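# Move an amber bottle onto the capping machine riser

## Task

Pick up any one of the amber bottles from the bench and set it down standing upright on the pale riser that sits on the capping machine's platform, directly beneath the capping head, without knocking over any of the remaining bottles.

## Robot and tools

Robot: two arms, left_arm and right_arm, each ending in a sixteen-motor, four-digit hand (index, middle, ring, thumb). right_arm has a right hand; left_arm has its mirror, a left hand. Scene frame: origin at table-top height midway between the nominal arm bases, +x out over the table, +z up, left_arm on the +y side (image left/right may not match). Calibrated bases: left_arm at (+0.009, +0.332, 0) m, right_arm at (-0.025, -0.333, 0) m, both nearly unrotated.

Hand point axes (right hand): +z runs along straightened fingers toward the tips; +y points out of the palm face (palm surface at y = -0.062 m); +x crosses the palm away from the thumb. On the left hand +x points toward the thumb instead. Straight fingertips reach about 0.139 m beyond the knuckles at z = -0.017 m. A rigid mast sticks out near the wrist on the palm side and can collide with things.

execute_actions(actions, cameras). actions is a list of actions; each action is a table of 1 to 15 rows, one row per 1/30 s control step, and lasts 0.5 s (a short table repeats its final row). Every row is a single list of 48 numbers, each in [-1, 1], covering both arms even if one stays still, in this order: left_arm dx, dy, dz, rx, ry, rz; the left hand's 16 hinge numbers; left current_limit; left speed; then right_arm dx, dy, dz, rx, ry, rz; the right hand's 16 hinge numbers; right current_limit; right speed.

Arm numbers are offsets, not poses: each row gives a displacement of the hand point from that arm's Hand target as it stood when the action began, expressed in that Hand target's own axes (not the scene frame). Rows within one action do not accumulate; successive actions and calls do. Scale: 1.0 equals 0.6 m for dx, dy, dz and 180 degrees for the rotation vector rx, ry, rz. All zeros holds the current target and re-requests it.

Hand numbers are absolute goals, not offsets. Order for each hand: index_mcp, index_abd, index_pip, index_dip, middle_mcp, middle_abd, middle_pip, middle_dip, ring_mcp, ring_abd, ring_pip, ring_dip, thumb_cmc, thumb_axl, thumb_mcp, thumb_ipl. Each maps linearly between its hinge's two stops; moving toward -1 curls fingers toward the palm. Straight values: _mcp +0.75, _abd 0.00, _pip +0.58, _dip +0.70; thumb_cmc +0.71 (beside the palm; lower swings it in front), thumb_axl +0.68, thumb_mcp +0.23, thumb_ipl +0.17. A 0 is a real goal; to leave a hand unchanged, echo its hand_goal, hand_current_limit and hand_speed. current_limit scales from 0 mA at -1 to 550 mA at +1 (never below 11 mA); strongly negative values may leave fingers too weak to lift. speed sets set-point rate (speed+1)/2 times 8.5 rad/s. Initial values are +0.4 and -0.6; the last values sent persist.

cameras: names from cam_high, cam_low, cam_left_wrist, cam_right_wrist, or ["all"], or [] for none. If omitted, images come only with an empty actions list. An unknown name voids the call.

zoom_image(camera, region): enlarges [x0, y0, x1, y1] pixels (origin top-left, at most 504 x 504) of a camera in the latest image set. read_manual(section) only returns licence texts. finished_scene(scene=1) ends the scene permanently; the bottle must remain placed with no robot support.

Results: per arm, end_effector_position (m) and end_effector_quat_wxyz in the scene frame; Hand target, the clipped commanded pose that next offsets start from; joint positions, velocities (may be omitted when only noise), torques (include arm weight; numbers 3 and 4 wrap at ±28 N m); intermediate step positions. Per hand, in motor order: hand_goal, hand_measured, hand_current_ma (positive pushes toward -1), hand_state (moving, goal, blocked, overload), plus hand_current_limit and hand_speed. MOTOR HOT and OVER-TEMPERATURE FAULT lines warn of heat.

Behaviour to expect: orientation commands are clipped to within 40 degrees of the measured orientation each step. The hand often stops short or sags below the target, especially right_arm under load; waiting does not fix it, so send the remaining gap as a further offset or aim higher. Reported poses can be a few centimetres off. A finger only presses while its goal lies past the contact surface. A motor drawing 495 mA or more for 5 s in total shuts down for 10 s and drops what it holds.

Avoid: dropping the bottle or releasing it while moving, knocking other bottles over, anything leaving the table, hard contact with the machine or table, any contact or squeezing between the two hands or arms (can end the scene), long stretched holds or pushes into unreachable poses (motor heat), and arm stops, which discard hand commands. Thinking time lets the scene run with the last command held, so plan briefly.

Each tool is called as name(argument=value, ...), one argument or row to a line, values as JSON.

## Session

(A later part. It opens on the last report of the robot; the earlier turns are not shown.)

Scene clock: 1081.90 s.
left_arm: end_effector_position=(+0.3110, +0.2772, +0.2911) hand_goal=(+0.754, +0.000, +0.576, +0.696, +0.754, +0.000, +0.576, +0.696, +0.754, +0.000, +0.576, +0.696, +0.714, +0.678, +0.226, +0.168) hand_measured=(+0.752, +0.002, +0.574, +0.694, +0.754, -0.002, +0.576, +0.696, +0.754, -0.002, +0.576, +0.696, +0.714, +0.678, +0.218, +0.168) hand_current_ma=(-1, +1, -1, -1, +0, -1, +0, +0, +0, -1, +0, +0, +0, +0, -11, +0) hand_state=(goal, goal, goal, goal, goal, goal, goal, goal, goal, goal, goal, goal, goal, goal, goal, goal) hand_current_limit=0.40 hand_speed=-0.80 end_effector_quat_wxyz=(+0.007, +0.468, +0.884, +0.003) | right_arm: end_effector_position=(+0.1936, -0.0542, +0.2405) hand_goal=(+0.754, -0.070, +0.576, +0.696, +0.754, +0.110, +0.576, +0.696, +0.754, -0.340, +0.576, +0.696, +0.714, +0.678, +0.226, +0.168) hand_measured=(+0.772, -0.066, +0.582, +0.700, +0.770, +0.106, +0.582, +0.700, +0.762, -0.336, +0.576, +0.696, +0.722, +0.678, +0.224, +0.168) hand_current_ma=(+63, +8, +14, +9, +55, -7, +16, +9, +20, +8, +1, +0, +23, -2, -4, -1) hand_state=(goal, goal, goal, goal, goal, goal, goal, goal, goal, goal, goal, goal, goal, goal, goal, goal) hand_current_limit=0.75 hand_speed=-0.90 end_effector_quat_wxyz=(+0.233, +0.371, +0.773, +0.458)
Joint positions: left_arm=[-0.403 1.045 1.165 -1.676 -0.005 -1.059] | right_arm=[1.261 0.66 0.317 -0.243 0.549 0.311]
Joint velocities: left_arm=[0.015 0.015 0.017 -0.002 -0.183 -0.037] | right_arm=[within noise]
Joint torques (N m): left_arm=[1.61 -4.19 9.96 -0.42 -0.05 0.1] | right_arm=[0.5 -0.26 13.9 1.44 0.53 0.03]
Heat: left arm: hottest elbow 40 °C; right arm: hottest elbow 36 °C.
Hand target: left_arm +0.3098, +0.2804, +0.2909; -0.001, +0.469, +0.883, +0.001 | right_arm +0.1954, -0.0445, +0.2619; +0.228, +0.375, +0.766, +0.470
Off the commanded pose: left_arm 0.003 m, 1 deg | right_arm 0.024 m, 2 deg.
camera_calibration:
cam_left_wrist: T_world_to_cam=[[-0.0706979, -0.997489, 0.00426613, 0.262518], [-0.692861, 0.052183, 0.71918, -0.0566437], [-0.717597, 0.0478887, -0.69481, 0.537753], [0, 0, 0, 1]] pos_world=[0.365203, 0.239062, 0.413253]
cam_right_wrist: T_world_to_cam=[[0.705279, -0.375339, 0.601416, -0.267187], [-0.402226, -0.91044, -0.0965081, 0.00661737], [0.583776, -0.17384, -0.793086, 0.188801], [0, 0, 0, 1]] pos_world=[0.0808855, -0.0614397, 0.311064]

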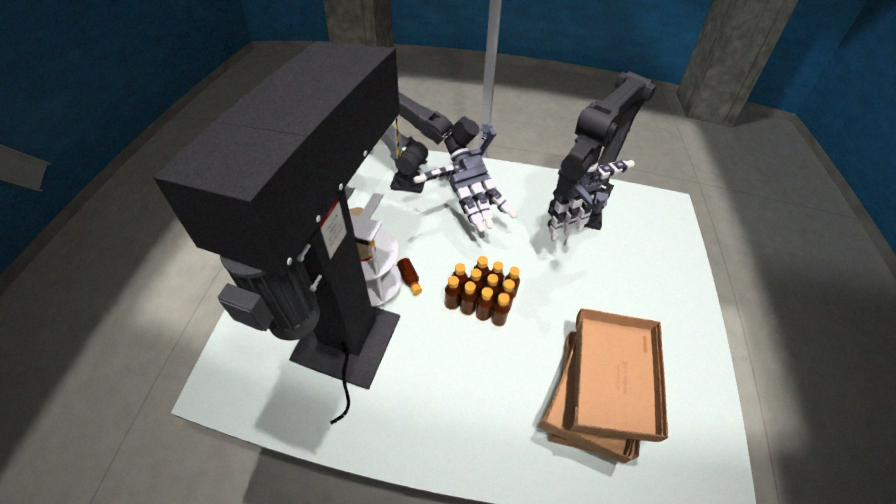

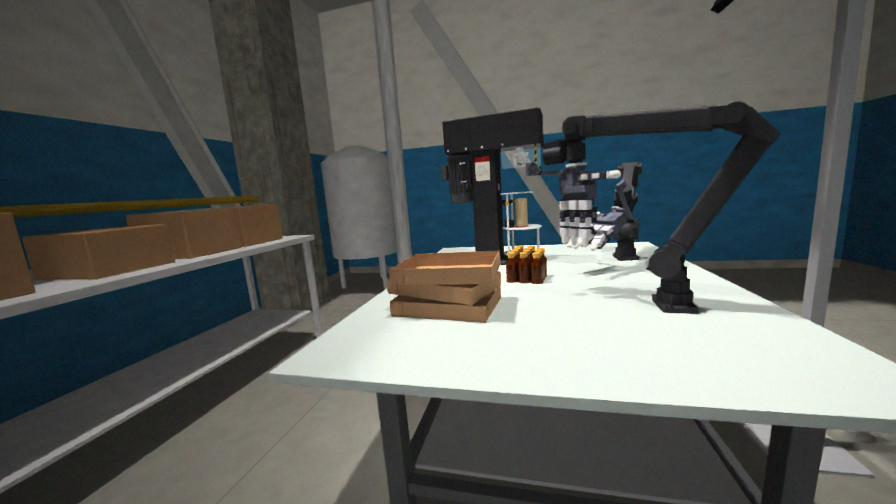

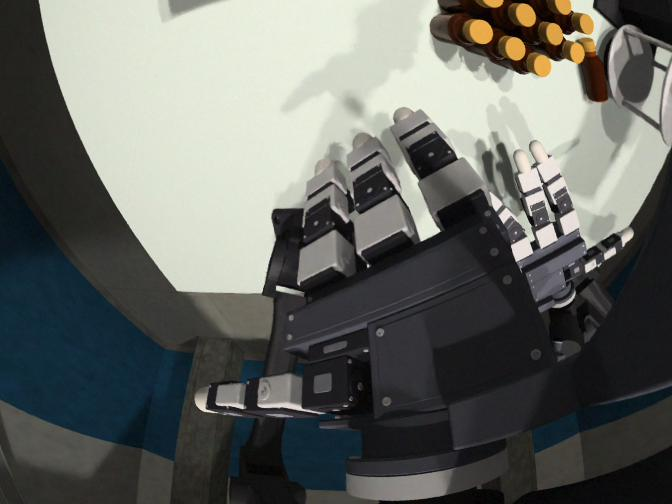

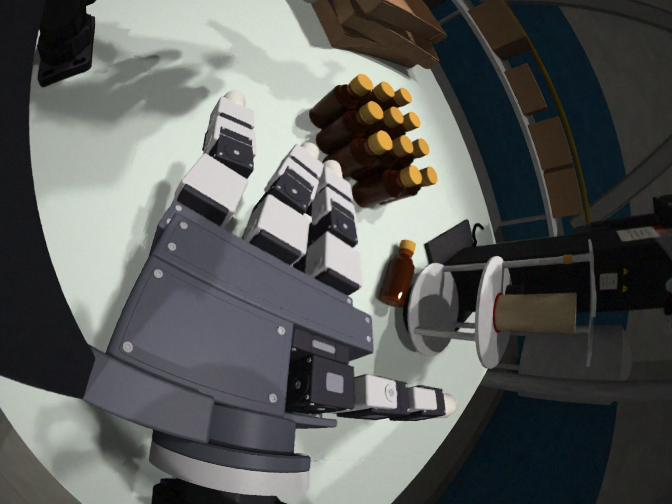

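execute_actions(
  actions=[
    [[-0.0877,-0.019,0,0.0694,-0.0139,-0.003,0.754,0.2,0.576,0.696,0.754,-0.2,0.576,0.696,-0.479,0,-0.737,0.696,0.714,0.678,0.226,0.168,0.4,-0.8,-0.0701,-0.0123,-0.0247,0,0.021,-0.0107,0.754,0.1,0.576,0.696,-0.822,0,-0.518,0.696,0.754,-0.1,0.576,0.696,0.714,0.678,0.226,0.168,0.4,-0.8]],
    [[-0.1104,-0.0154,0.0083,0.0694,-0.0139,-0.003,0.754,0.2,0.576,0.696,0.754,-0.2,0.576,0.696,-0.479,0,-0.737,0.696,0.714,0.678,0.226,0.168,0.4,-0.8,-0.0678,-0.0149,-0.0292,0,0.021,-0.0107,0.754,0.1,0.576,0.696,-0.822,0,-0.518,0.696,0.754,-0.1,0.576,0.696,0.714,0.678,0.226,0.168,0.4,-0.8]],
    [[-0.1447,-0.0068,0.0172,0,0,0,0.754,0.2,0.576,0.696,0.754,-0.2,0.576,0.696,-0.479,0,-0.737,0.696,0.714,0.678,0.226,0.168,0.4,-0.8,-0.0652,-0.0171,-0.0336,0,0.021,-0.0107,0.754,0.1,0.576,0.696,-0.822,0,-0.518,0.696,0.754,-0.1,0.576,0.696,0.714,0.678,0.226,0.168,0.4,-0.8]],
    [[-0.1447,-0.0068,0.0172,0,0,0,0.754,0.2,0.576,0.696,0.754,-0.2,0.576,0.696,-0.479,0,-0.737,0.696,0.714,0.678,0.226,0.168,0.4,-0.8,-0.0622,-0.0193,-0.0378,0,0.021,-0.0107,0.754,0.1,0.576,0.696,-0.822,0,-0.518,0.696,0.754,-0.1,0.576,0.696,0.714,0.678,0.226,0.168,0.4,-0.8]],
    [[-0.1447,-0.0068,0.0172,0,0,0,0.754,0.2,0.576,0.696,0.754,-0.2,0.576,0.696,-0.479,0,-0.737,0.696,0.714,0.678,0.226,0.168,0.4,-0.8,0,0,0,0,0,0,0.754,0.1,0.576,0.696,-0.822,0,-0.518,0.696,0.754,-0.1,0.576,0.696,0.714,0.678,0.226,0.168,0.4,-0.8]],
  ],
  cameras=["cam_high","cam_left_wrist","cam_right_wrist"],
)

Scene clock: 1503.47 s.
left_arm: end_effector_position=(+0.4858, -0.0504, +0.2807) hand_goal=(+0.754, +0.200, +0.576, +0.696, +0.754, -0.200, +0.576, +0.696, -0.478, +0.000, -0.736, +0.696, +0.714, +0.678, +0.226, +0.168) hand_measured=(+0.750, +0.200, +0.574, +0.694, +0.750, -0.198, +0.576, +0.696, -0.462, +0.000, -0.732, +0.696, +0.712, +0.678, +0.218, +0.168) hand_current_ma=(-4, +0, -1, -1, -3, +1, +0, +0, +23, +0, +4, +0, -2, +0, -11, +0) hand_state=(goal, goal, goal, goal, goal, goal, goal, goal, goal, goal, goal, goal, goal, goal, goal, goal) hand_current_limit=0.40 hand_speed=-0.80 end_effector_quat_wxyz=(+0.004, +0.448, +0.867, -0.217) | right_arm: end_effector_position=(+0.2388, -0.2158, +0.2351) hand_goal=(+0.754, +0.100, +0.576, +0.696, -0.822, +0.000, -0.518, +0.696, +0.754, -0.100, +0.576, +0.696, +0.714, +0.678, +0.226, +0.168) hand_measured=(+0.772, +0.098, +0.582, +0.700, -0.820, +0.002, -0.518, +0.698, +0.762, -0.100, +0.576, +0.696, +0.722, +0.678, +0.224, +0.168) hand_current_ma=(+62, -2, +14, +9, +4, +2, +1, +6, +23, -1, +1, +0, +23, -2, -5, -1) hand_state=(goal, goal, goal, goal, goal, goal, goal, goal, goal, goal, goal, goal, goal, goal, goal, goal) hand_current_limit=0.40 hand_speed=-0.80 end_effector_quat_wxyz=(+0.139, +0.270, +0.812, +0.498)
Joint positions: left_arm=[-0.629 1.909 2.127 -1.682 0.426 -1.33] | right_arm=[-0.222 0.476 0.31 -0.772 -0.955 -0.789]
Joint torques (N m): left_arm=[0.79 -14.8 13.89 0.16 0.37 -0.13] | right_arm=[-0.32 1.55 14.48 0.87 -0.8 -0.23]
Heat: left arm: hottest elbow 41 °C; right arm: hottest elbow 44 °C.
Hand target: left_arm +0.4941, -0.0552, +0.2882; -0.064, +0.449, +0.866, -0.211 | right_arm +0.2465, -0.2180, +0.2615; +0.156, +0.258, +0.812, +0.499
Off the commanded pose: left_arm 0.012 m, 8 deg | right_arm 0.027 m, 2 deg.
joint sent to its limit (left arm) — joint 4 (wrist pitch), lower limit. The joint targets are off in orientation, not in position.
Step readings (end_effector_position of left_arm | right_arm):
0: (+0.3110, +0.2772, +0.2911) | (+0.1936, -0.0542, +0.2405)
1: (+0.3105, +0.2762, +0.2904) | (+0.1934, -0.0539, +0.2402)
2: (+0.3087, +0.2715, +0.2875) | (+0.1932, -0.0529, +0.2393)
4: (+0.3066, +0.2581, +0.2820) | (+0.1945, -0.0552, +0.2416)
8: (+0.3175, +0.2400, +0.2774) | (+0.2059, -0.0788, +0.2614)
15: (+0.3212, +0.2342, +0.2723) | (+0.2088, -0.0868, +0.2663)
16: (+0.3212, +0.2328, +0.2729) | (+0.2084, -0.0864, +0.2645)
17: (+0.3206, +0.2269, +0.2727) | (+0.2075, -0.0859, +0.2631)
19: (+0.3253, +0.2091, +0.2762) | (+0.2085, -0.0921, +0.2581)
23: (+0.3464, +0.1831, +0.2829) | (+0.2195, -0.1207, +0.2592)
30: (+0.3511, +0.1762, +0.2742) | (+0.2222, -0.1308, +0.2596)
31: (+0.3512, +0.1756, +0.2749) | (+0.2220, -0.1308, +0.2588)
32: (+0.3527, +0.1724, +0.2763) | (+0.2209, -0.1303, +0.2580)
34: (+0.3649, +0.1566, +0.2838) | (+0.2219, -0.1367, +0.2583)
38: (+0.3894, +0.1146, +0.2878) | (+0.2332, -0.1645, +0.2629)
45: (+0.3926, +0.0988, +0.2681) | (+0.2333, -0.1765, +0.2605)
46: (+0.3931, +0.0986, +0.2690) | (+0.2329, -0.1765, +0.2595)
47: (+0.3956, +0.0966, +0.2713) | (+0.2318, -0.1766, +0.2591)
49: (+0.4104, +0.0819, +0.2822) | (+0.2329, -0.1844, +0.2589)
53: (+0.4358, +0.0441, +0.2932) | (+0.2439, -0.2135, +0.2537)
60: (+0.4379, +0.0257, +0.2723) | (+0.2450, -0.2218, +0.2311)
61: (+0.4387, +0.0251, +0.2719) | (+0.2443, -0.2211, +0.2292)
62: (+0.4414, +0.0224, +0.2728) | (+0.2438, -0.2206, +0.2282)
64: (+0.4580, +0.0073, +0.2819) | (+0.2429, -0.2196, +0.2286)
68: (+0.4822, -0.0267, +0.2922) | (+0.2417, -0.2182, +0.2334)
75: (+0.4836, -0.0486, +0.2770) | (+0.2401, -0.2167, +0.2354)
camera_calibration:
cam_left_wrist: T_world_to_cam=[[-0.0105923, -0.919638, 0.392624, -0.186146], [-0.534456, 0.337063, 0.775078, 0.0107846], [-0.84513, -0.20163, -0.495076, 0.664937], [0, 0, 0, 1]] pos_world=[0.565751, -0.0407505, 0.393921]
cam_right_wrist: T_world_to_cam=[[0.811375, -0.181501, 0.555633, -0.329149], [-0.12932, -0.982754, -0.132181, -0.195286], [0.570041, 0.035394, -0.820853, 0.185086], [0, 0, 0, 1]] pos_world=[0.136302, -0.25821, 0.309001]
Images, in order (width x height): cam_high 896x504, cam_left_wrist 672x504, cam_right_wrist 672x504.

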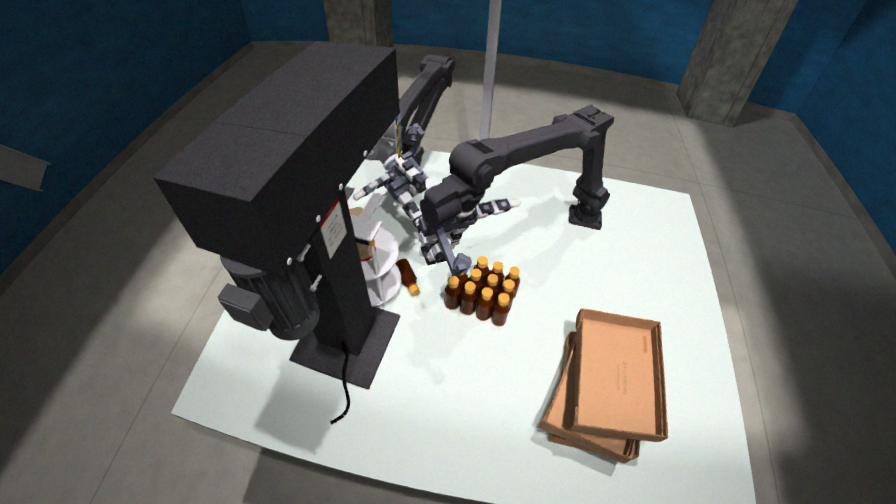

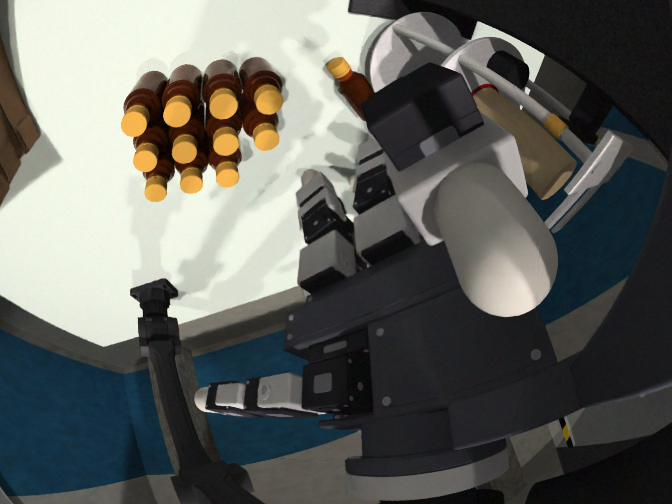

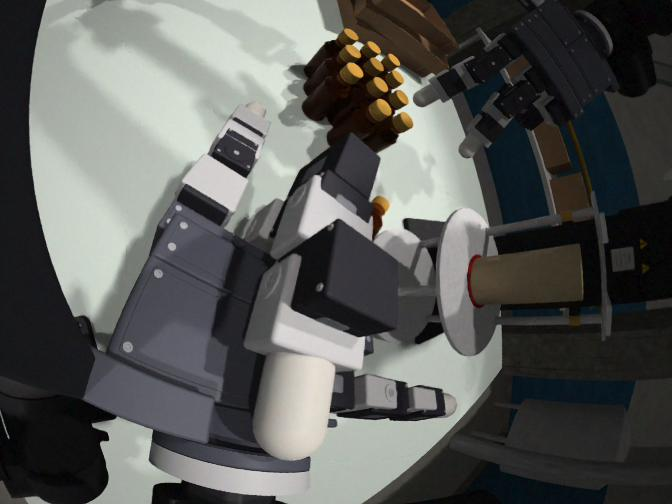

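execute_actions(
  actions=[
    [[-0.1017,0.024,0.0908,0,0,0,0.754,0.2,0.576,0.696,0.754,-0.2,0.576,0.696,-0.479,0,-0.737,0.696,0.714,0.678,0.226,0.168,0.4,-0.8,0,0,0,0,0,0,0.754,0.1,0.576,0.696,-0.822,0,-0.518,0.696,0.754,-0.1,0.576,0.696,0.714,0.678,0.226,0.168,0.4,-0.8]],
    [[0.0059,0.0281,0.0602,0,0,0,0.754,0.2,0.576,0.696,0.754,-0.2,0.576,0.696,-0.479,0,-0.737,0.696,0.714,0.678,0.226,0.168,0.4,-0.8,0,0,0,0,0,0,0.754,0.1,0.576,0.696,-0.822,0,-0.518,0.696,0.754,-0.1,0.576,0.696,0.714,0.678,0.226,0.168,0.4,-0.8]],
  ],
  cameras=["cam_high","cam_left_wrist","cam_right_wrist"],
)

zoom_image(
  camera="cam_high",
  region=[370, 210, 520, 340],
)

zoom_image(
  camera="cam_left_wrist",
  region=[250, 40, 450, 240],
)

Scene clock: 1520.07 s.
left_arm: end_effector_position=(+0.5165, -0.1054, +0.2001) hand_goal=(+0.754, +0.200, +0.576, +0.696, +0.754, -0.200, +0.576, +0.696, -0.478, +0.000, -0.736, +0.696, +0.714, +0.678, +0.226, +0.168) hand_measured=(+0.750, +0.200, +0.574, +0.694, +0.750, -0.198, +0.576, +0.696, -0.464, +0.000, -0.732, +0.696, +0.712, +0.678, +0.218, +0.168) hand_current_ma=(-4, +0, -1, -1, -3, +1, +0, +0, +21, +0, +4, +0, -2, +0, -11, +0) hand_state=(goal, goal, goal, goal, goal, goal, goal, goal, goal, goal, goal, goal, goal, goal, goal, goal) hand_current_limit=0.40 hand_speed=-0.80 end_effector_quat_wxyz=(-0.034, +0.445, +0.869, -0.214) | right_arm: end_effector_position=(+0.2382, -0.2158, +0.2347) hand_goal=(+0.754, +0.100, +0.576, +0.696, -0.822, +0.000, -0.518, +0.696, +0.754, -0.100, +0.576, +0.696, +0.714, +0.678, +0.226, +0.168) hand_measured=(+0.772, +0.098, +0.582, +0.700, -0.820, +0.002, -0.518, +0.698, +0.762, -0.100, +0.576, +0.696, +0.722, +0.678, +0.224, +0.168) hand_current_ma=(+62, -2, +14, +9, +4, +2, +1, +6, +23, -1, +1, +0, +23, -2, -5, -1) hand_state=(goal, goal, goal, goal, goal, goal, goal, goal, goal, goal, goal, goal, goal, goal, goal, goal) hand_current_limit=0.40 hand_speed=-0.80 end_effector_quat_wxyz=(+0.138, +0.270, +0.813, +0.498)
Joint positions: left_arm=[-0.66 2.149 2.301 -1.682 0.436 -1.354] | right_arm=[-0.224 0.476 0.31 -0.777 -0.957 -0.794]
Joint torques (N m): left_arm=[0.56 -17.14 13.68 -0.09 0.39 -0.03] | right_arm=[-0.56 1.61 14.57 0.81 -0.8 -0.22]
Heat: left arm: hottest elbow 42 °C; right arm: hottest elbow 42 °C.
Hand target: left_arm +0.5241, -0.1136, +0.1977; -0.064, +0.449, +0.866, -0.211 | right_arm +0.2465, -0.2180, +0.2614; +0.156, +0.258, +0.812, +0.499
Off the commanded pose: left_arm 0.011 m, 3 deg | right_arm 0.028 m, 3 deg.
joint sent to its limit (left arm) — joint 4 (wrist pitch), lower limit. The joint targets are off in orientation, not in position.
Step readings (end_effector_position of left_arm | right_arm):
0: (+0.4858, -0.0504, +0.2807) | (+0.2388, -0.2158, +0.2351)
1: (+0.4860, -0.0506, +0.2809) | (+0.2387, -0.2157, +0.2351)
2: (+0.4881, -0.0528, +0.2805) | (+0.2387, -0.2157, +0.2351)
4: (+0.4986, -0.0636, +0.2821) | (+0.2387, -0.2158, +0.2352)
8: (+0.5152, -0.0867, +0.2647) | (+0.2385, -0.2158, +0.2348)
15: (+0.5167, -0.1027, +0.2147) | (+0.2383, -0.2158, +0.2347)
16: (+0.5164, -0.1035, +0.2117) | (+0.2383, -0.2158, +0.2347)
17: (+0.5162, -0.1041, +0.2095) | (+0.2382, -0.2157, +0.2348)
19: (+0.5161, -0.1045, +0.2080) | (+0.2382, -0.2157, +0.2347)
23: (+0.5159, -0.1049, +0.2070) | (+0.2382, -0.2158, +0.2347)
30: (+0.5163, -0.1053, +0.2018) | (+0.2382, -0.2158, +0.2347)
camera_calibration:
cam_left_wrist: T_world_to_cam=[[0.00438363, -0.934737, 0.355314, -0.206642], [-0.47895, 0.309949, 0.821303, 0.0674672], [-0.877831, -0.173778, -0.446333, 0.649921], [0, 0, 0, 1]] pos_world=[0.60374, -0.101126, 0.308093]
cam_right_wrist: T_world_to_cam=[[0.812222, -0.180138, 0.554838, -0.328186], [-0.128045, -0.982985, -0.1317, -0.195856], [0.569122, 0.0359255, -0.821468, 0.185524], [0, 0, 0, 1]] pos_world=[0.135896, -0.258307, 0.308698]
Images, in order (width x height): cam_high 896x504, cam_left_wrist 672x504, cam_right_wrist 672x504.

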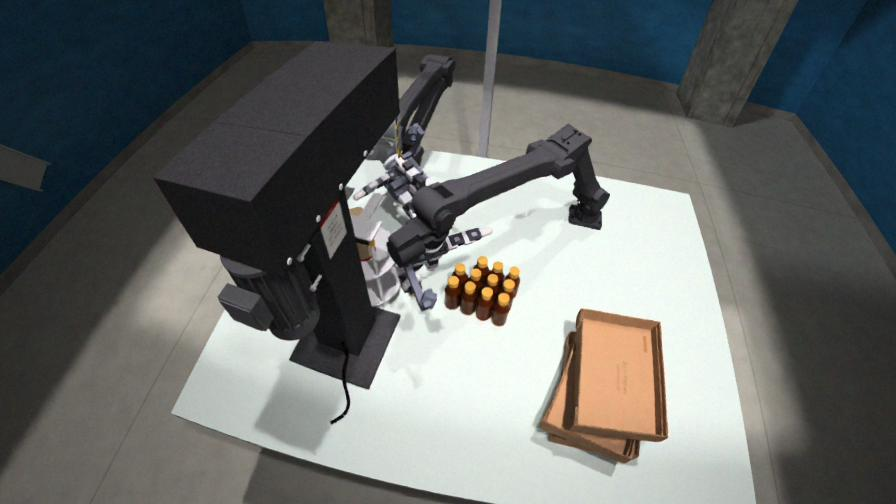

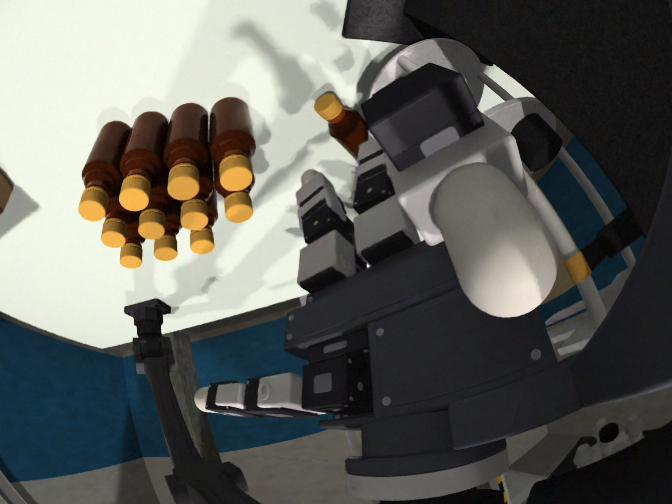

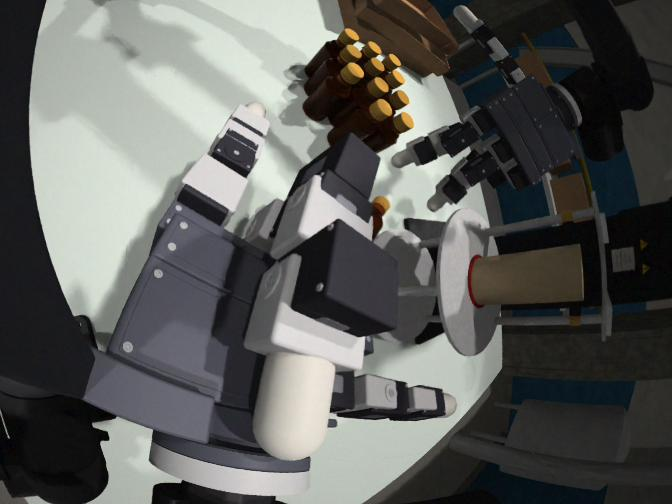

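Scaled by 3.360 from the camera's 896x504 image, which has a finer 1280x720 frame.

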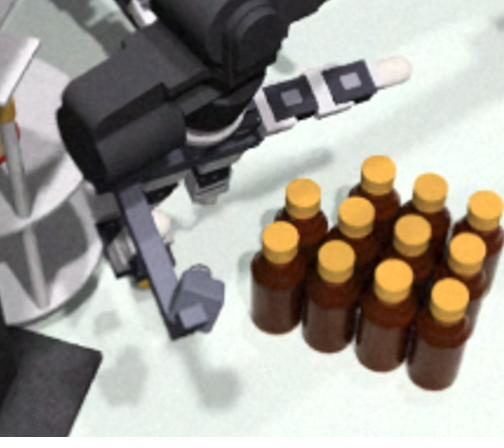

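Scaled by 2.520 from the camera's 672x504 image, which has a finer 960x720 frame.

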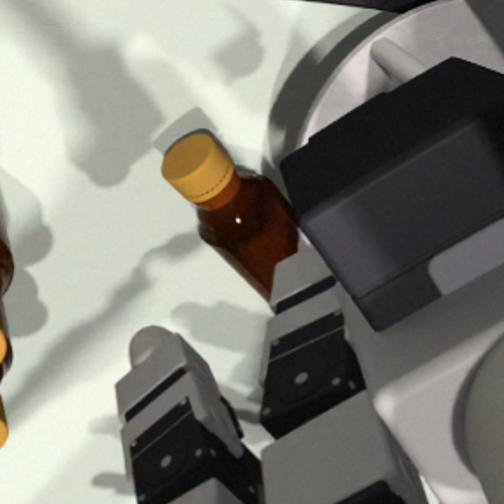

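zoom_image(
  camera="cam_high",
  region=[390, 250, 440, 310],
)

zoom_image(
  camera="cam_left_wrist",
  region=[290, 60, 410, 180],
)

zoom_image(
  camera="cam_right_wrist",
  region=[340, 100, 540, 300],
)

Scaled by 8.400 from the camera's 896x504 image, which has a finer 1280x720 frame.

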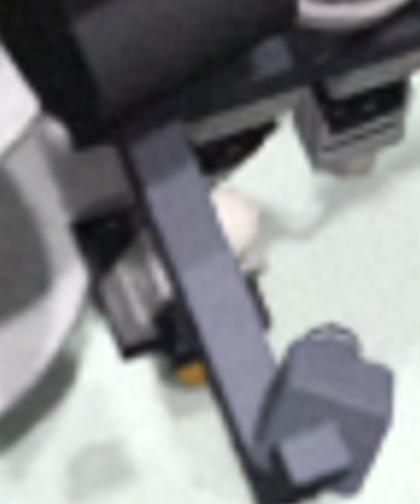

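Scaled by 4.200 from the camera's 672x504 image, which has a finer 960x720 frame.

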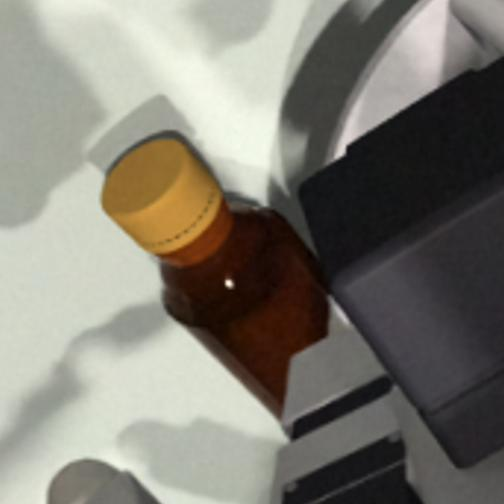

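Scaled by 2.520 from the camera's 672x504 image, which has a finer 960x720 frame.

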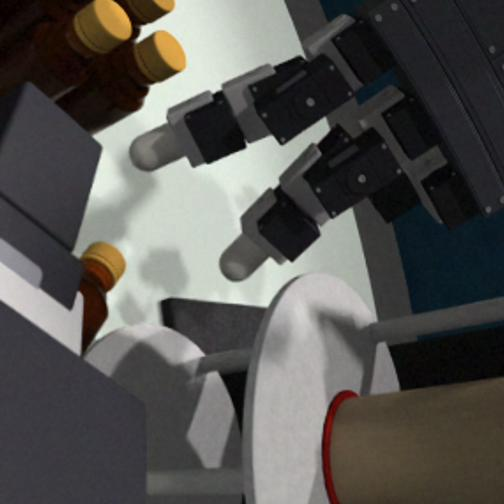

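execute_actions(
  actions=[
    [[-0.0423,0.0142,0.1078,0,0,0,0.754,0.2,0.576,0.696,0.754,-0.13,0.576,0.696,-0.479,0,-0.737,0.696,0.714,0.678,0.226,0.168,0.4,-0.8,0,0,0,0,0,0,0.754,0.1,0.576,0.696,-0.822,0,-0.518,0.696,0.754,-0.1,0.576,0.696,0.714,0.678,0.226,0.168,0.4,-0.8]],
    [[0,0,0,0,0,0,0.754,0.2,0.576,0.696,0.754,-0.13,0.576,0.696,-0.479,0,-0.737,0.696,0.714,0.678,0.226,0.168,0.4,-0.8,0,0,0,0,0,0,0.754,0.1,0.576,0.696,-0.822,0,-0.518,0.696,0.754,-0.1,0.576,0.696,0.714,0.678,0.226,0.168,0.4,-0.8]],
  ],
  cameras=["cam_high","cam_left_wrist","cam_right_wrist"],
)

zoom_image(
  camera="cam_left_wrist",
  region=[280, 60, 460, 240],
)

zoom_image(
  camera="cam_right_wrist",
  region=[340, 100, 540, 300],
)

zoom_image(
  camera="cam_high",
  region=[370, 210, 520, 340],
)

Scene clock: 1582.90 s.
left_arm: end_effector_position=(+0.5232, -0.1409, +0.1445) hand_goal=(+0.754, +0.200, +0.576, +0.696, +0.754, -0.130, +0.576, +0.696, -0.478, +0.000, -0.736, +0.696, +0.714, +0.678, +0.226, +0.168) hand_measured=(+0.750, +0.200, +0.574, +0.694, +0.752, -0.126, +0.578, +0.698, -0.462, +0.000, -0.732, +0.696, +0.712, +0.678, +0.218, +0.168) hand_current_ma=(-4, +0, -1, -1, -2, +2, +1, +1, +23, +0, +4, +0, -2, +0, -12, +0) hand_state=(goal, goal, goal, goal, goal, goal, goal, goal, goal, goal, goal, goal, goal, goal, goal, goal) hand_current_limit=0.40 hand_speed=-0.80 end_effector_quat_wxyz=(-0.057, +0.452, +0.865, -0.211) | right_arm: end_effector_position=(+0.2382, -0.2158, +0.2347) hand_goal=(+0.754, +0.100, +0.576, +0.696, -0.822, +0.000, -0.518, +0.696, +0.754, -0.100, +0.576, +0.696, +0.714, +0.678, +0.226, +0.168) hand_measured=(+0.772, +0.098, +0.582, +0.700, -0.820, +0.002, -0.518, +0.698, +0.762, -0.100, +0.576, +0.696, +0.722, +0.678, +0.224, +0.168) hand_current_ma=(+62, -2, +14, +9, +4, +2, +1, +6, +23, -1, +1, +0, +23, -2, -5, -1) hand_state=(goal, goal, goal, goal, goal, goal, goal, goal, goal, goal, goal, goal, goal, goal, goal, goal) hand_current_limit=0.40 hand_speed=-0.80 end_effector_quat_wxyz=(+0.138, +0.270, +0.813, +0.498)
Joint positions: left_arm=[-0.691 2.294 2.408 -1.683 0.441 -1.36] | right_arm=[-0.224 0.476 0.31 -0.777 -0.957 -0.794]
Joint torques (N m): left_arm=[0.21 -17.61 13.3 -0.13 0.44 -0.11] | right_arm=[-0.56 1.55 14.57 0.83 -0.8 -0.23]
Heat: left arm: hottest elbow 44 °C; right arm: hottest elbow 42 °C.
Hand target: left_arm +0.5261, -0.1493, +0.1375; -0.064, +0.449, +0.866, -0.211 | right_arm +0.2465, -0.2180, +0.2614; +0.156, +0.258, +0.812, +0.499
Off the commanded pose: left_arm 0.011 m, 1 deg | right_arm 0.028 m, 3 deg.
joint sent to its limit (left arm) — joint 4 (wrist pitch), lower limit. The joint targets still meet the commanded pose.
Step readings (end_effector_position of left_arm | right_arm):
0: (+0.5165, -0.1054, +0.2001) | (+0.2382, -0.2158, +0.2347)
1: (+0.5165, -0.1055, +0.1996) | (+0.2382, -0.2158, +0.2347)
2: (+0.5170, -0.1066, +0.1983) | (+0.2382, -0.2158, +0.2347)
4: (+0.5204, -0.1120, +0.1942) | (+0.2382, -0.2158, +0.2347)
8: (+0.5233, -0.1243, +0.1702) | (+0.2382, -0.2158, +0.2347)
15: (+0.5287, -0.1338, +0.1485) | (+0.2382, -0.2158, +0.2347)
16: (+0.5292, -0.1343, +0.1497) | (+0.2382, -0.2158, +0.2347)
17: (+0.5288, -0.1347, +0.1497) | (+0.2382, -0.2158, +0.2347)
19: (+0.5270, -0.1367, +0.1489) | (+0.2382, -0.2158, +0.2347)
23: (+0.5247, -0.1393, +0.1460) | (+0.2382, -0.2158, +0.2347)
30: (+0.5232, -0.1409, +0.1445) | (+0.2382, -0.2158, +0.2347)
camera_calibration:
cam_left_wrist: T_world_to_cam=[[-0.00729003, -0.942776, 0.333348, -0.212022], [-0.44246, 0.30199, 0.844412, 0.103807], [-0.896759, -0.141337, -0.419342, 0.635523], [0, 0, 0, 1]] pos_world=[0.614296, -0.141415, 0.249523]
cam_right_wrist: T_world_to_cam=[[0.812222, -0.180138, 0.554838, -0.328186], [-0.128045, -0.982985, -0.1317, -0.195856], [0.569122, 0.0359255, -0.821468, 0.185524], [0, 0, 0, 1]] pos_world=[0.135896, -0.258307, 0.308698]
Images, in order (width x height): cam_high 896x504, cam_left_wrist 672x504, cam_right_wrist 672x504.

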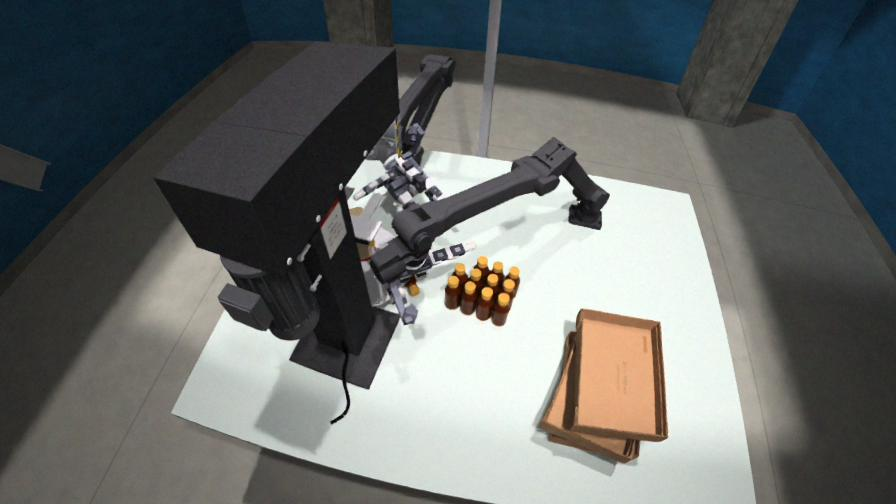

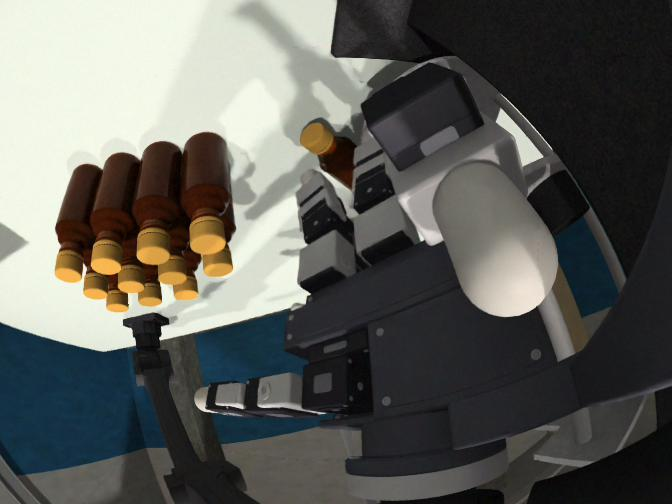

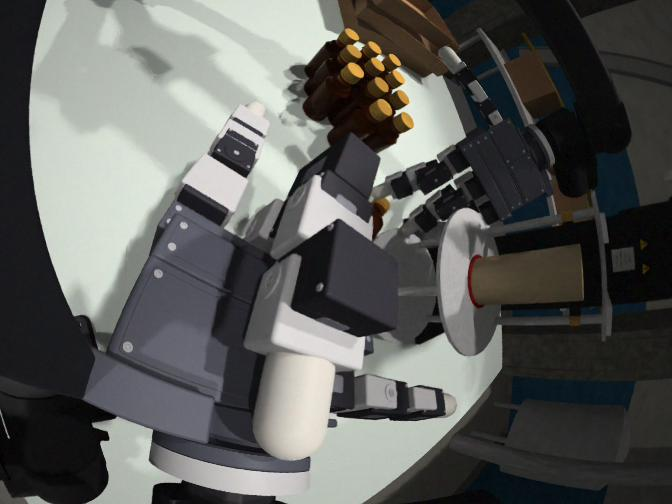

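Scaled by 2.800 from the camera's 672x504 image, which has a finer 960x720 frame.

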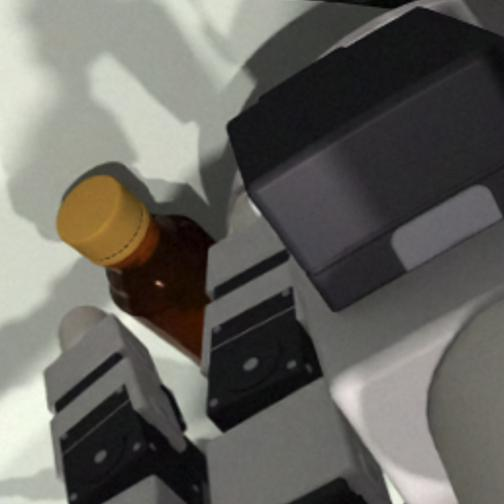

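Scaled by 2.520 from the camera's 672x504 image, which has a finer 960x720 frame.

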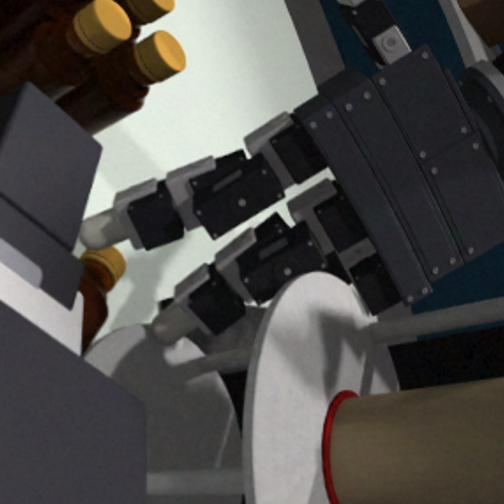

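Scaled by 3.360 from the camera's 896x504 image, which has a finer 1280x720 frame.

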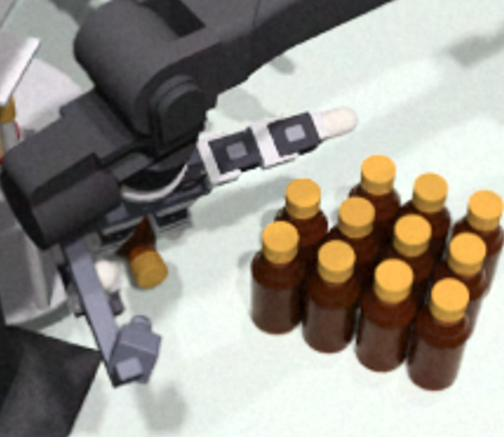

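execute_actions(
  actions=[
    [[0.0137,0.0215,0.0442,0,0,0,0.754,0.2,0.576,0.696,0.754,-0.13,0.576,0.696,-0.479,0,-0.737,0.696,0.714,0.678,0.226,0.168,0.4,-0.8,0,0,0,0,0,0,0.754,0.1,0.576,0.696,-0.822,0,-0.518,0.696,0.754,-0.1,0.576,0.696,0.714,0.678,0.226,0.168,0.4,-0.8]],
    [[0,0,0,0,0,0,0.754,0.2,0.576,0.696,0.754,-0.13,0.576,0.696,-0.479,0,-0.737,0.696,0.714,0.678,0.226,0.168,0.4,-0.8,0,0,0,0,0,0,0.754,0.1,0.576,0.696,-0.822,0,-0.518,0.696,0.754,-0.1,0.576,0.696,0.714,0.678,0.226,0.168,0.4,-0.8]],
  ],
  cameras=["cam_high","cam_left_wrist","cam_right_wrist"],
)

zoom_image(
  camera="cam_left_wrist",
  region=[280, 80, 440, 240],
)

zoom_image(
  camera="cam_right_wrist",
  region=[340, 120, 500, 280],
)

zoom_image(
  camera="cam_high",
  region=[370, 210, 520, 340],
)

Scene clock: 1600.97 s.
left_arm: end_effector_position=(+0.5246, -0.1418, +0.1376) hand_goal=(+0.754, +0.200, +0.576, +0.696, +0.754, -0.130, +0.576, +0.696, -0.478, +0.000, -0.736, +0.696, +0.714, +0.678, +0.226, +0.168) hand_measured=(+0.748, +0.200, +0.574, +0.694, +0.760, -0.124, +0.580, +0.698, -0.462, +0.000, -0.732, +0.696, +0.710, +0.678, +0.218, +0.168) hand_current_ma=(-6, +0, -1, -1, +7, +4, +4, +1, +23, +0, +4, +0, -2, +0, -12, +0) hand_state=(goal, goal, goal, goal, goal, goal, goal, goal, goal, goal, goal, goal, goal, goal, goal, goal) hand_current_limit=0.40 hand_speed=-0.80 end_effector_quat_wxyz=(-0.049, +0.452, +0.864, -0.217) | right_arm: end_effector_position=(+0.2382, -0.2158, +0.2347) hand_goal=(+0.754, +0.100, +0.576, +0.696, -0.822, +0.000, -0.518, +0.696, +0.754, -0.100, +0.576, +0.696, +0.714, +0.678, +0.226, +0.168) hand_measured=(+0.772, +0.098, +0.582, +0.700, -0.820, +0.002, -0.518, +0.698, +0.762, -0.100, +0.576, +0.696, +0.722, +0.678, +0.224, +0.168) hand_current_ma=(+62, -2, +14, +9, +4, +2, +1, +6, +23, -1, +1, +0, +23, -2, -5, -1) hand_state=(goal, goal, goal, goal, goal, goal, goal, goal, goal, goal, goal, goal, goal, goal, goal, goal) hand_current_limit=0.40 hand_speed=-0.80 end_effector_quat_wxyz=(+0.138, +0.270, +0.813, +0.498)
Joint positions: left_arm=[-0.688 2.274 2.354 -1.629 0.448 -1.359] | right_arm=[-0.224 0.476 0.31 -0.777 -0.957 -0.794]
Joint torques (N m): left_arm=[-0.15 -17.55 8.08 1.2 0.19 -0.07] | right_arm=[-0.44 1.67 14.57 0.83 -0.8 -0.22]
Heat: left arm: hottest elbow 44 °C; right arm: hottest elbow 42 °C.
Hand target: left_arm +0.5228, -0.1445, +0.1075; -0.064, +0.449, +0.866, -0.211 | right_arm +0.2465, -0.2180, +0.2614; +0.156, +0.258, +0.812, +0.499
Off the commanded pose: left_arm 0.030 m, 2 deg | right_arm 0.028 m, 3 deg.
Step readings (end_effector_position of left_arm | right_arm):
0: (+0.5232, -0.1409, +0.1445) | (+0.2382, -0.2158, +0.2347)
1: (+0.5232, -0.1409, +0.1445) | (+0.2382, -0.2158, +0.2347)
2: (+0.5235, -0.1413, +0.1443) | (+0.2382, -0.2158, +0.2347)
4: (+0.5242, -0.1427, +0.1398) | (+0.2382, -0.2158, +0.2347)
8: (+0.5247, -0.1422, +0.1380) | (+0.2382, -0.2158, +0.2347)
15: (+0.5246, -0.1419, +0.1379) | (+0.2382, -0.2158, +0.2347)
16: (+0.5247, -0.1419, +0.1377) | (+0.2382, -0.2158, +0.2347)
17: (+0.5246, -0.1418, +0.1376) | (+0.2382, -0.2158, +0.2347)
19: (+0.5246, -0.1418, +0.1377) | (+0.2382, -0.2158, +0.2347)
23: (+0.5246, -0.1418, +0.1376) | (+0.2382, -0.2158, +0.2347)
30: (+0.5246, -0.1418, +0.1376) | (+0.2382, -0.2158, +0.2347)
camera_calibration:
cam_left_wrist: T_world_to_cam=[[-0.00883379, -0.936512, 0.350526, -0.21119], [-0.45119, 0.316561, 0.834396, 0.11855], [-0.892384, -0.150783, -0.425341, 0.63085], [0, 0, 0, 1]] pos_world=[0.614584, -0.14019, 0.243436]
cam_right_wrist: T_world_to_cam=[[0.812222, -0.180138, 0.554838, -0.328186], [-0.128045, -0.982985, -0.1317, -0.195856], [0.569122, 0.0359255, -0.821468, 0.185524], [0, 0, 0, 1]] pos_world=[0.135896, -0.258307, 0.308698]
Images, in order (width x height): cam_high 896x504, cam_left_wrist 672x504, cam_right_wrist 672x504.

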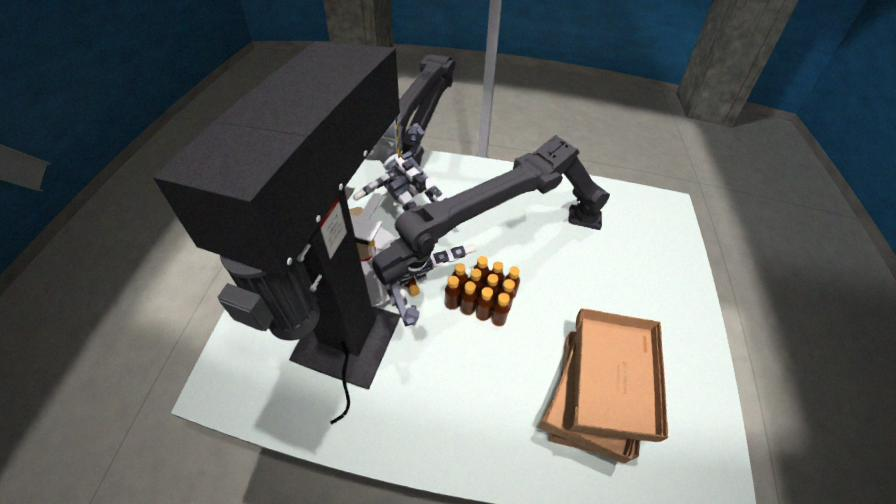

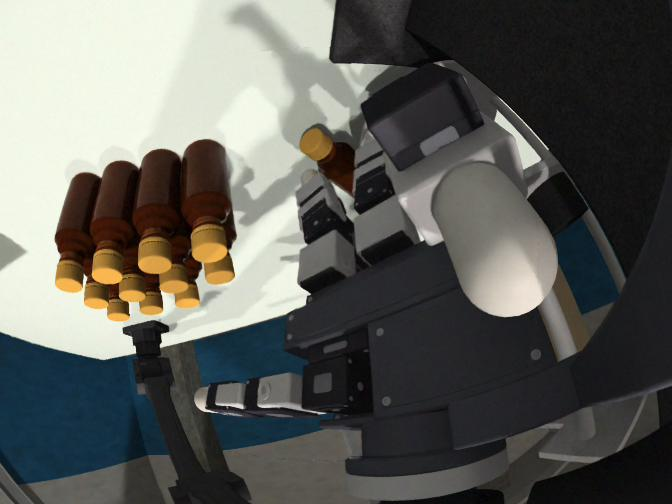

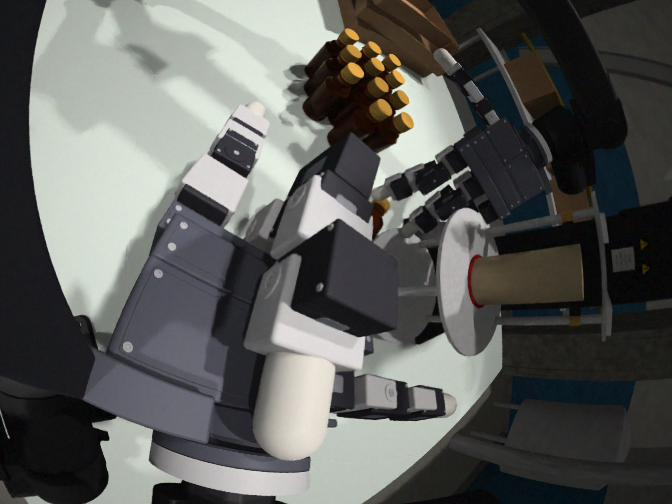

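Scaled by 3.150 from the camera's 672x504 image, which has a finer 960x720 frame.

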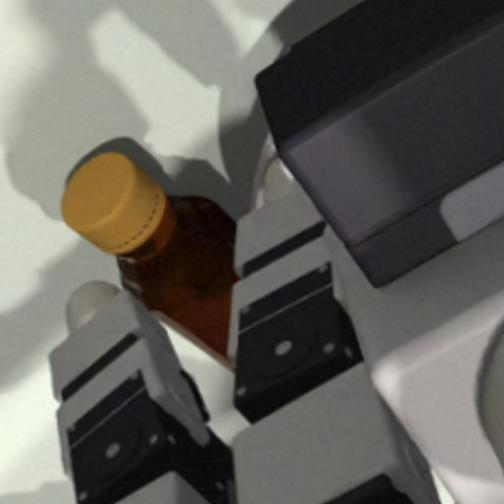

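Scaled by 3.150 from the camera's 672x504 image, which has a finer 960x720 frame.

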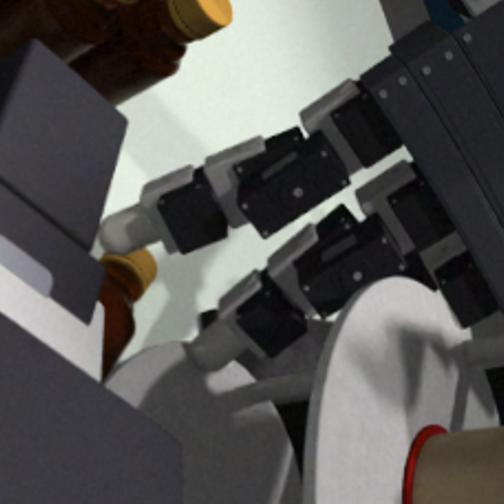

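Scaled by 3.360 from the camera's 896x504 image, which has a finer 1280x720 frame.

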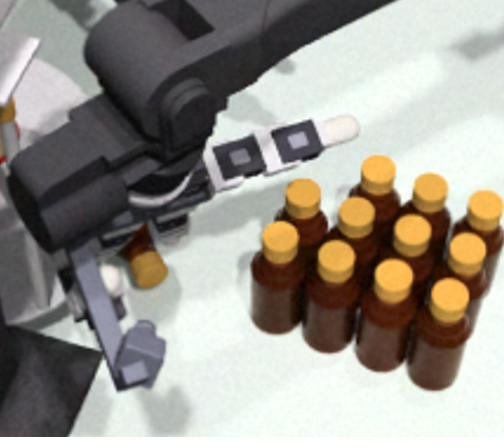

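execute_actions(
  actions=[
    [[-0.0059,-0.0317,-0.0677,0,0,0,0.754,0.2,0.576,0.696,0.754,-0.13,0.576,0.696,-0.479,0,-0.737,0.696,0.714,0.678,0.226,0.168,0.4,-0.8,0,0,0,0,0,0,0.754,0.1,0.576,0.696,-0.822,0,-0.518,0.696,0.754,-0.1,0.576,0.696,0.714,0.678,0.226,0.168,0.4,-0.8]],
    [[0.0217,-0.0007,-0.0015,0,0,0,0.754,0.2,0.576,0.696,0.754,-0.13,0.576,0.696,-0.479,0,-0.737,0.696,0.714,0.678,0.226,0.168,0.4,-0.8,0,0,0,0,0,0,0.754,0.1,0.576,0.696,-0.822,0,-0.518,0.696,0.754,-0.1,0.576,0.696,0.714,0.678,0.226,0.168,0.4,-0.8]],
  ],
  cameras=["all"],
)

Scene clock: 1628.13 s.
left_arm: end_effector_position=(+0.5191, -0.1358, +0.1448) hand_goal=(+0.754, +0.200, +0.576, +0.696, +0.754, -0.130, +0.576, +0.696, -0.478, +0.000, -0.736, +0.696, +0.714, +0.678, +0.226, +0.168) hand_measured=(+0.748, +0.200, +0.574, +0.694, +0.752, -0.132, +0.578, +0.698, -0.462, +0.000, -0.732, +0.696, +0.710, +0.678, +0.218, +0.168) hand_current_ma=(-6, +0, -1, -1, -2, -1, +1, +1, +23, +0, +4, +0, -2, +0, -12, +0) hand_state=(goal, goal, goal, goal, goal, goal, goal, goal, goal, goal, goal, goal, goal, goal, goal, goal) hand_current_limit=0.40 hand_speed=-0.80 end_effector_quat_wxyz=(-0.061, +0.449, +0.866, -0.212) | right_arm: end_effector_position=(+0.2382, -0.2158, +0.2347) hand_goal=(+0.754, +0.100, +0.576, +0.696, -0.822, +0.000, -0.518, +0.696, +0.754, -0.100, +0.576, +0.696, +0.714, +0.678, +0.226, +0.168) hand_measured=(+0.772, +0.098, +0.582, +0.700, -0.820, +0.002, -0.518, +0.698, +0.762, -0.100, +0.576, +0.696, +0.722, +0.678, +0.224, +0.168) hand_current_ma=(+62, -2, +14, +9, +4, +2, +1, +6, +23, -1, +1, +0, +23, -2, -5, -1) hand_state=(goal, goal, goal, goal, goal, goal, goal, goal, goal, goal, goal, goal, goal, goal, goal, goal) hand_current_limit=0.40 hand_speed=-0.80 end_effector_quat_wxyz=(+0.138, +0.270, +0.813, +0.498)
Joint positions: left_arm=[-0.688 2.273 2.371 -1.674 0.445 -1.361] | right_arm=[-0.224 0.476 0.31 -0.777 -0.957 -0.794]
Joint torques (N m): left_arm=[0.44 -20.95 9.69 -0.43 0.33 -0.06] | right_arm=[-0.5 1.61 14.58 0.83 -0.81 -0.22]
Heat: left arm: hottest elbow 42 °C; right arm: hottest elbow 42 °C.
Hand target: left_arm +0.5152, -0.1341, +0.1525; -0.064, +0.449, +0.866, -0.211 | right_arm +0.2465, -0.2180, +0.2614; +0.156, +0.258, +0.812, +0.499
Off the commanded pose: left_arm 0.009 m, 0 deg | right_arm 0.028 m, 3 deg.
joint sent to its limit (left arm) — joint 4 (wrist pitch), lower limit. The joint targets still meet the commanded pose.
Step readings (end_effector_position of left_arm | right_arm):
0: (+0.5246, -0.1418, +0.1376) | (+0.2382, -0.2158, +0.2347)
1: (+0.5246, -0.1418, +0.1378) | (+0.2382, -0.2158, +0.2347)
2: (+0.5245, -0.1418, +0.1381) | (+0.2382, -0.2158, +0.2347)
4: (+0.5239, -0.1410, +0.1404) | (+0.2382, -0.2158, +0.2347)
8: (+0.5209, -0.1375, +0.1432) | (+0.2382, -0.2158, +0.2347)
15: (+0.5205, -0.1371, +0.1473) | (+0.2382, -0.2158, +0.2347)
16: (+0.5204, -0.1370, +0.1473) | (+0.2382, -0.2158, +0.2347)
17: (+0.5204, -0.1370, +0.1473) | (+0.2382, -0.2158, +0.2347)
19: (+0.5203, -0.1370, +0.1473) | (+0.2382, -0.2158, +0.2347)
23: (+0.5202, -0.1368, +0.1472) | (+0.2382, -0.2158, +0.2347)
30: (+0.5192, -0.1359, +0.1450) | (+0.2382, -0.2158, +0.2347)
camera_calibration:
cam_left_wrist: T_world_to_cam=[[-0.00161805, -0.943619, 0.331029, -0.210002], [-0.436941, 0.298425, 0.848543, 0.096244], [-0.899489, -0.143267, -0.412788, 0.632903], [0, 0, 0, 1]] pos_world=[0.611003, -0.136209, 0.249105]
cam_right_wrist: T_world_to_cam=[[0.812222, -0.180138, 0.554838, -0.328186], [-0.128045, -0.982985, -0.1317, -0.195856], [0.569122, 0.0359255, -0.821468, 0.185524], [0, 0, 0, 1]] pos_world=[0.135896, -0.258307, 0.308698]

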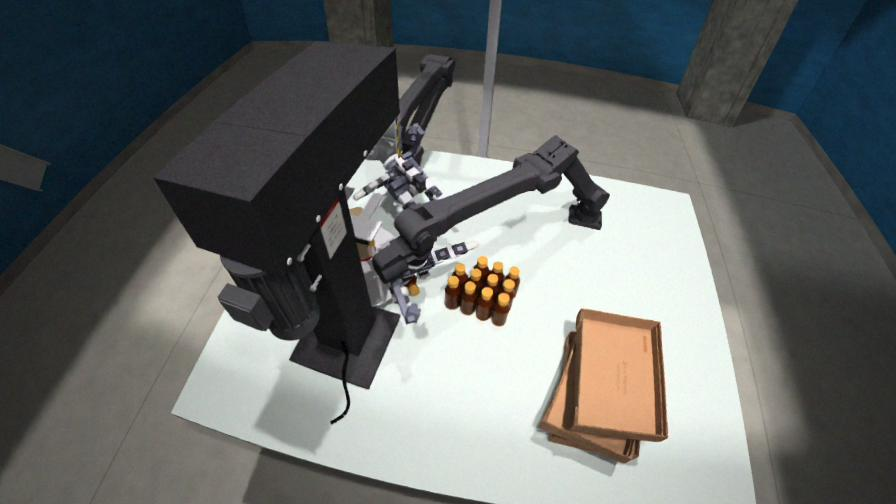

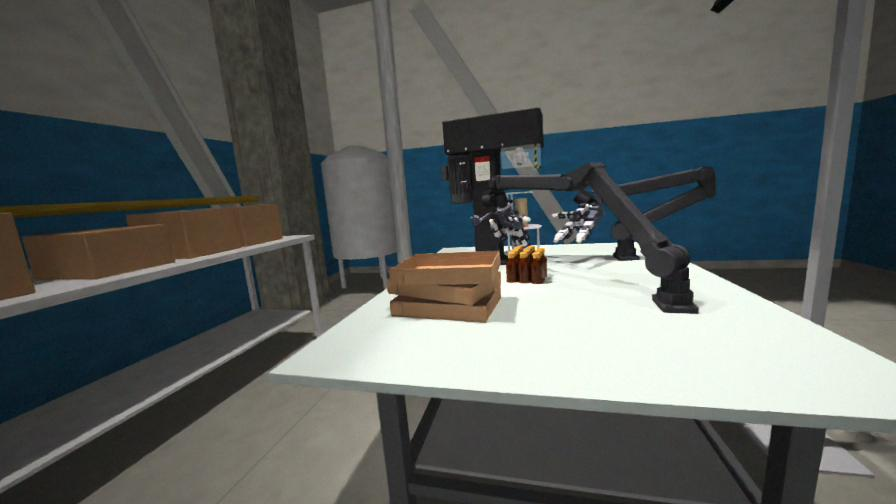

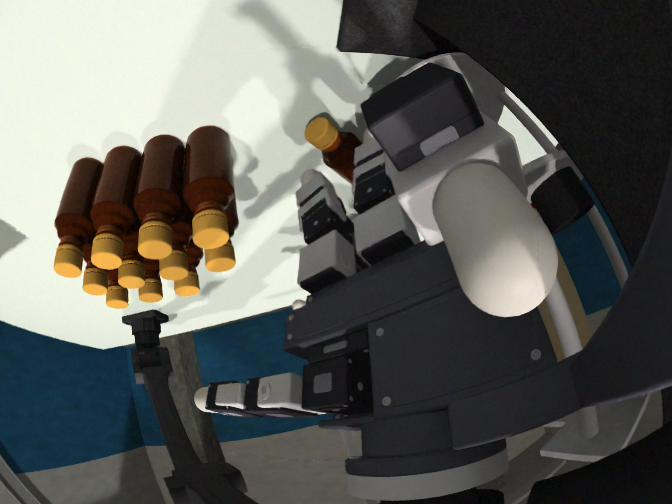

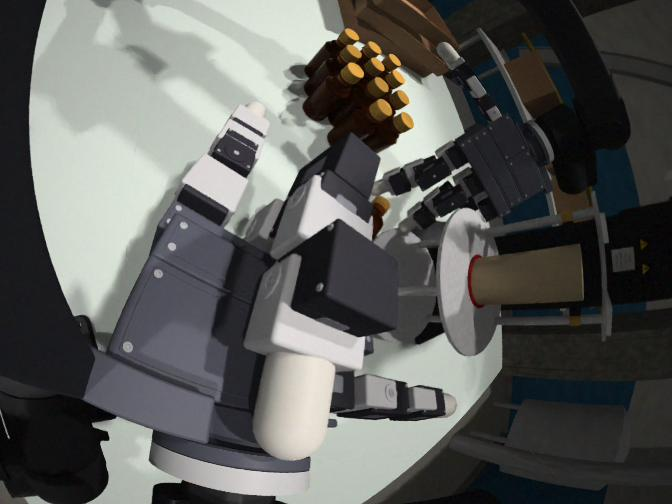

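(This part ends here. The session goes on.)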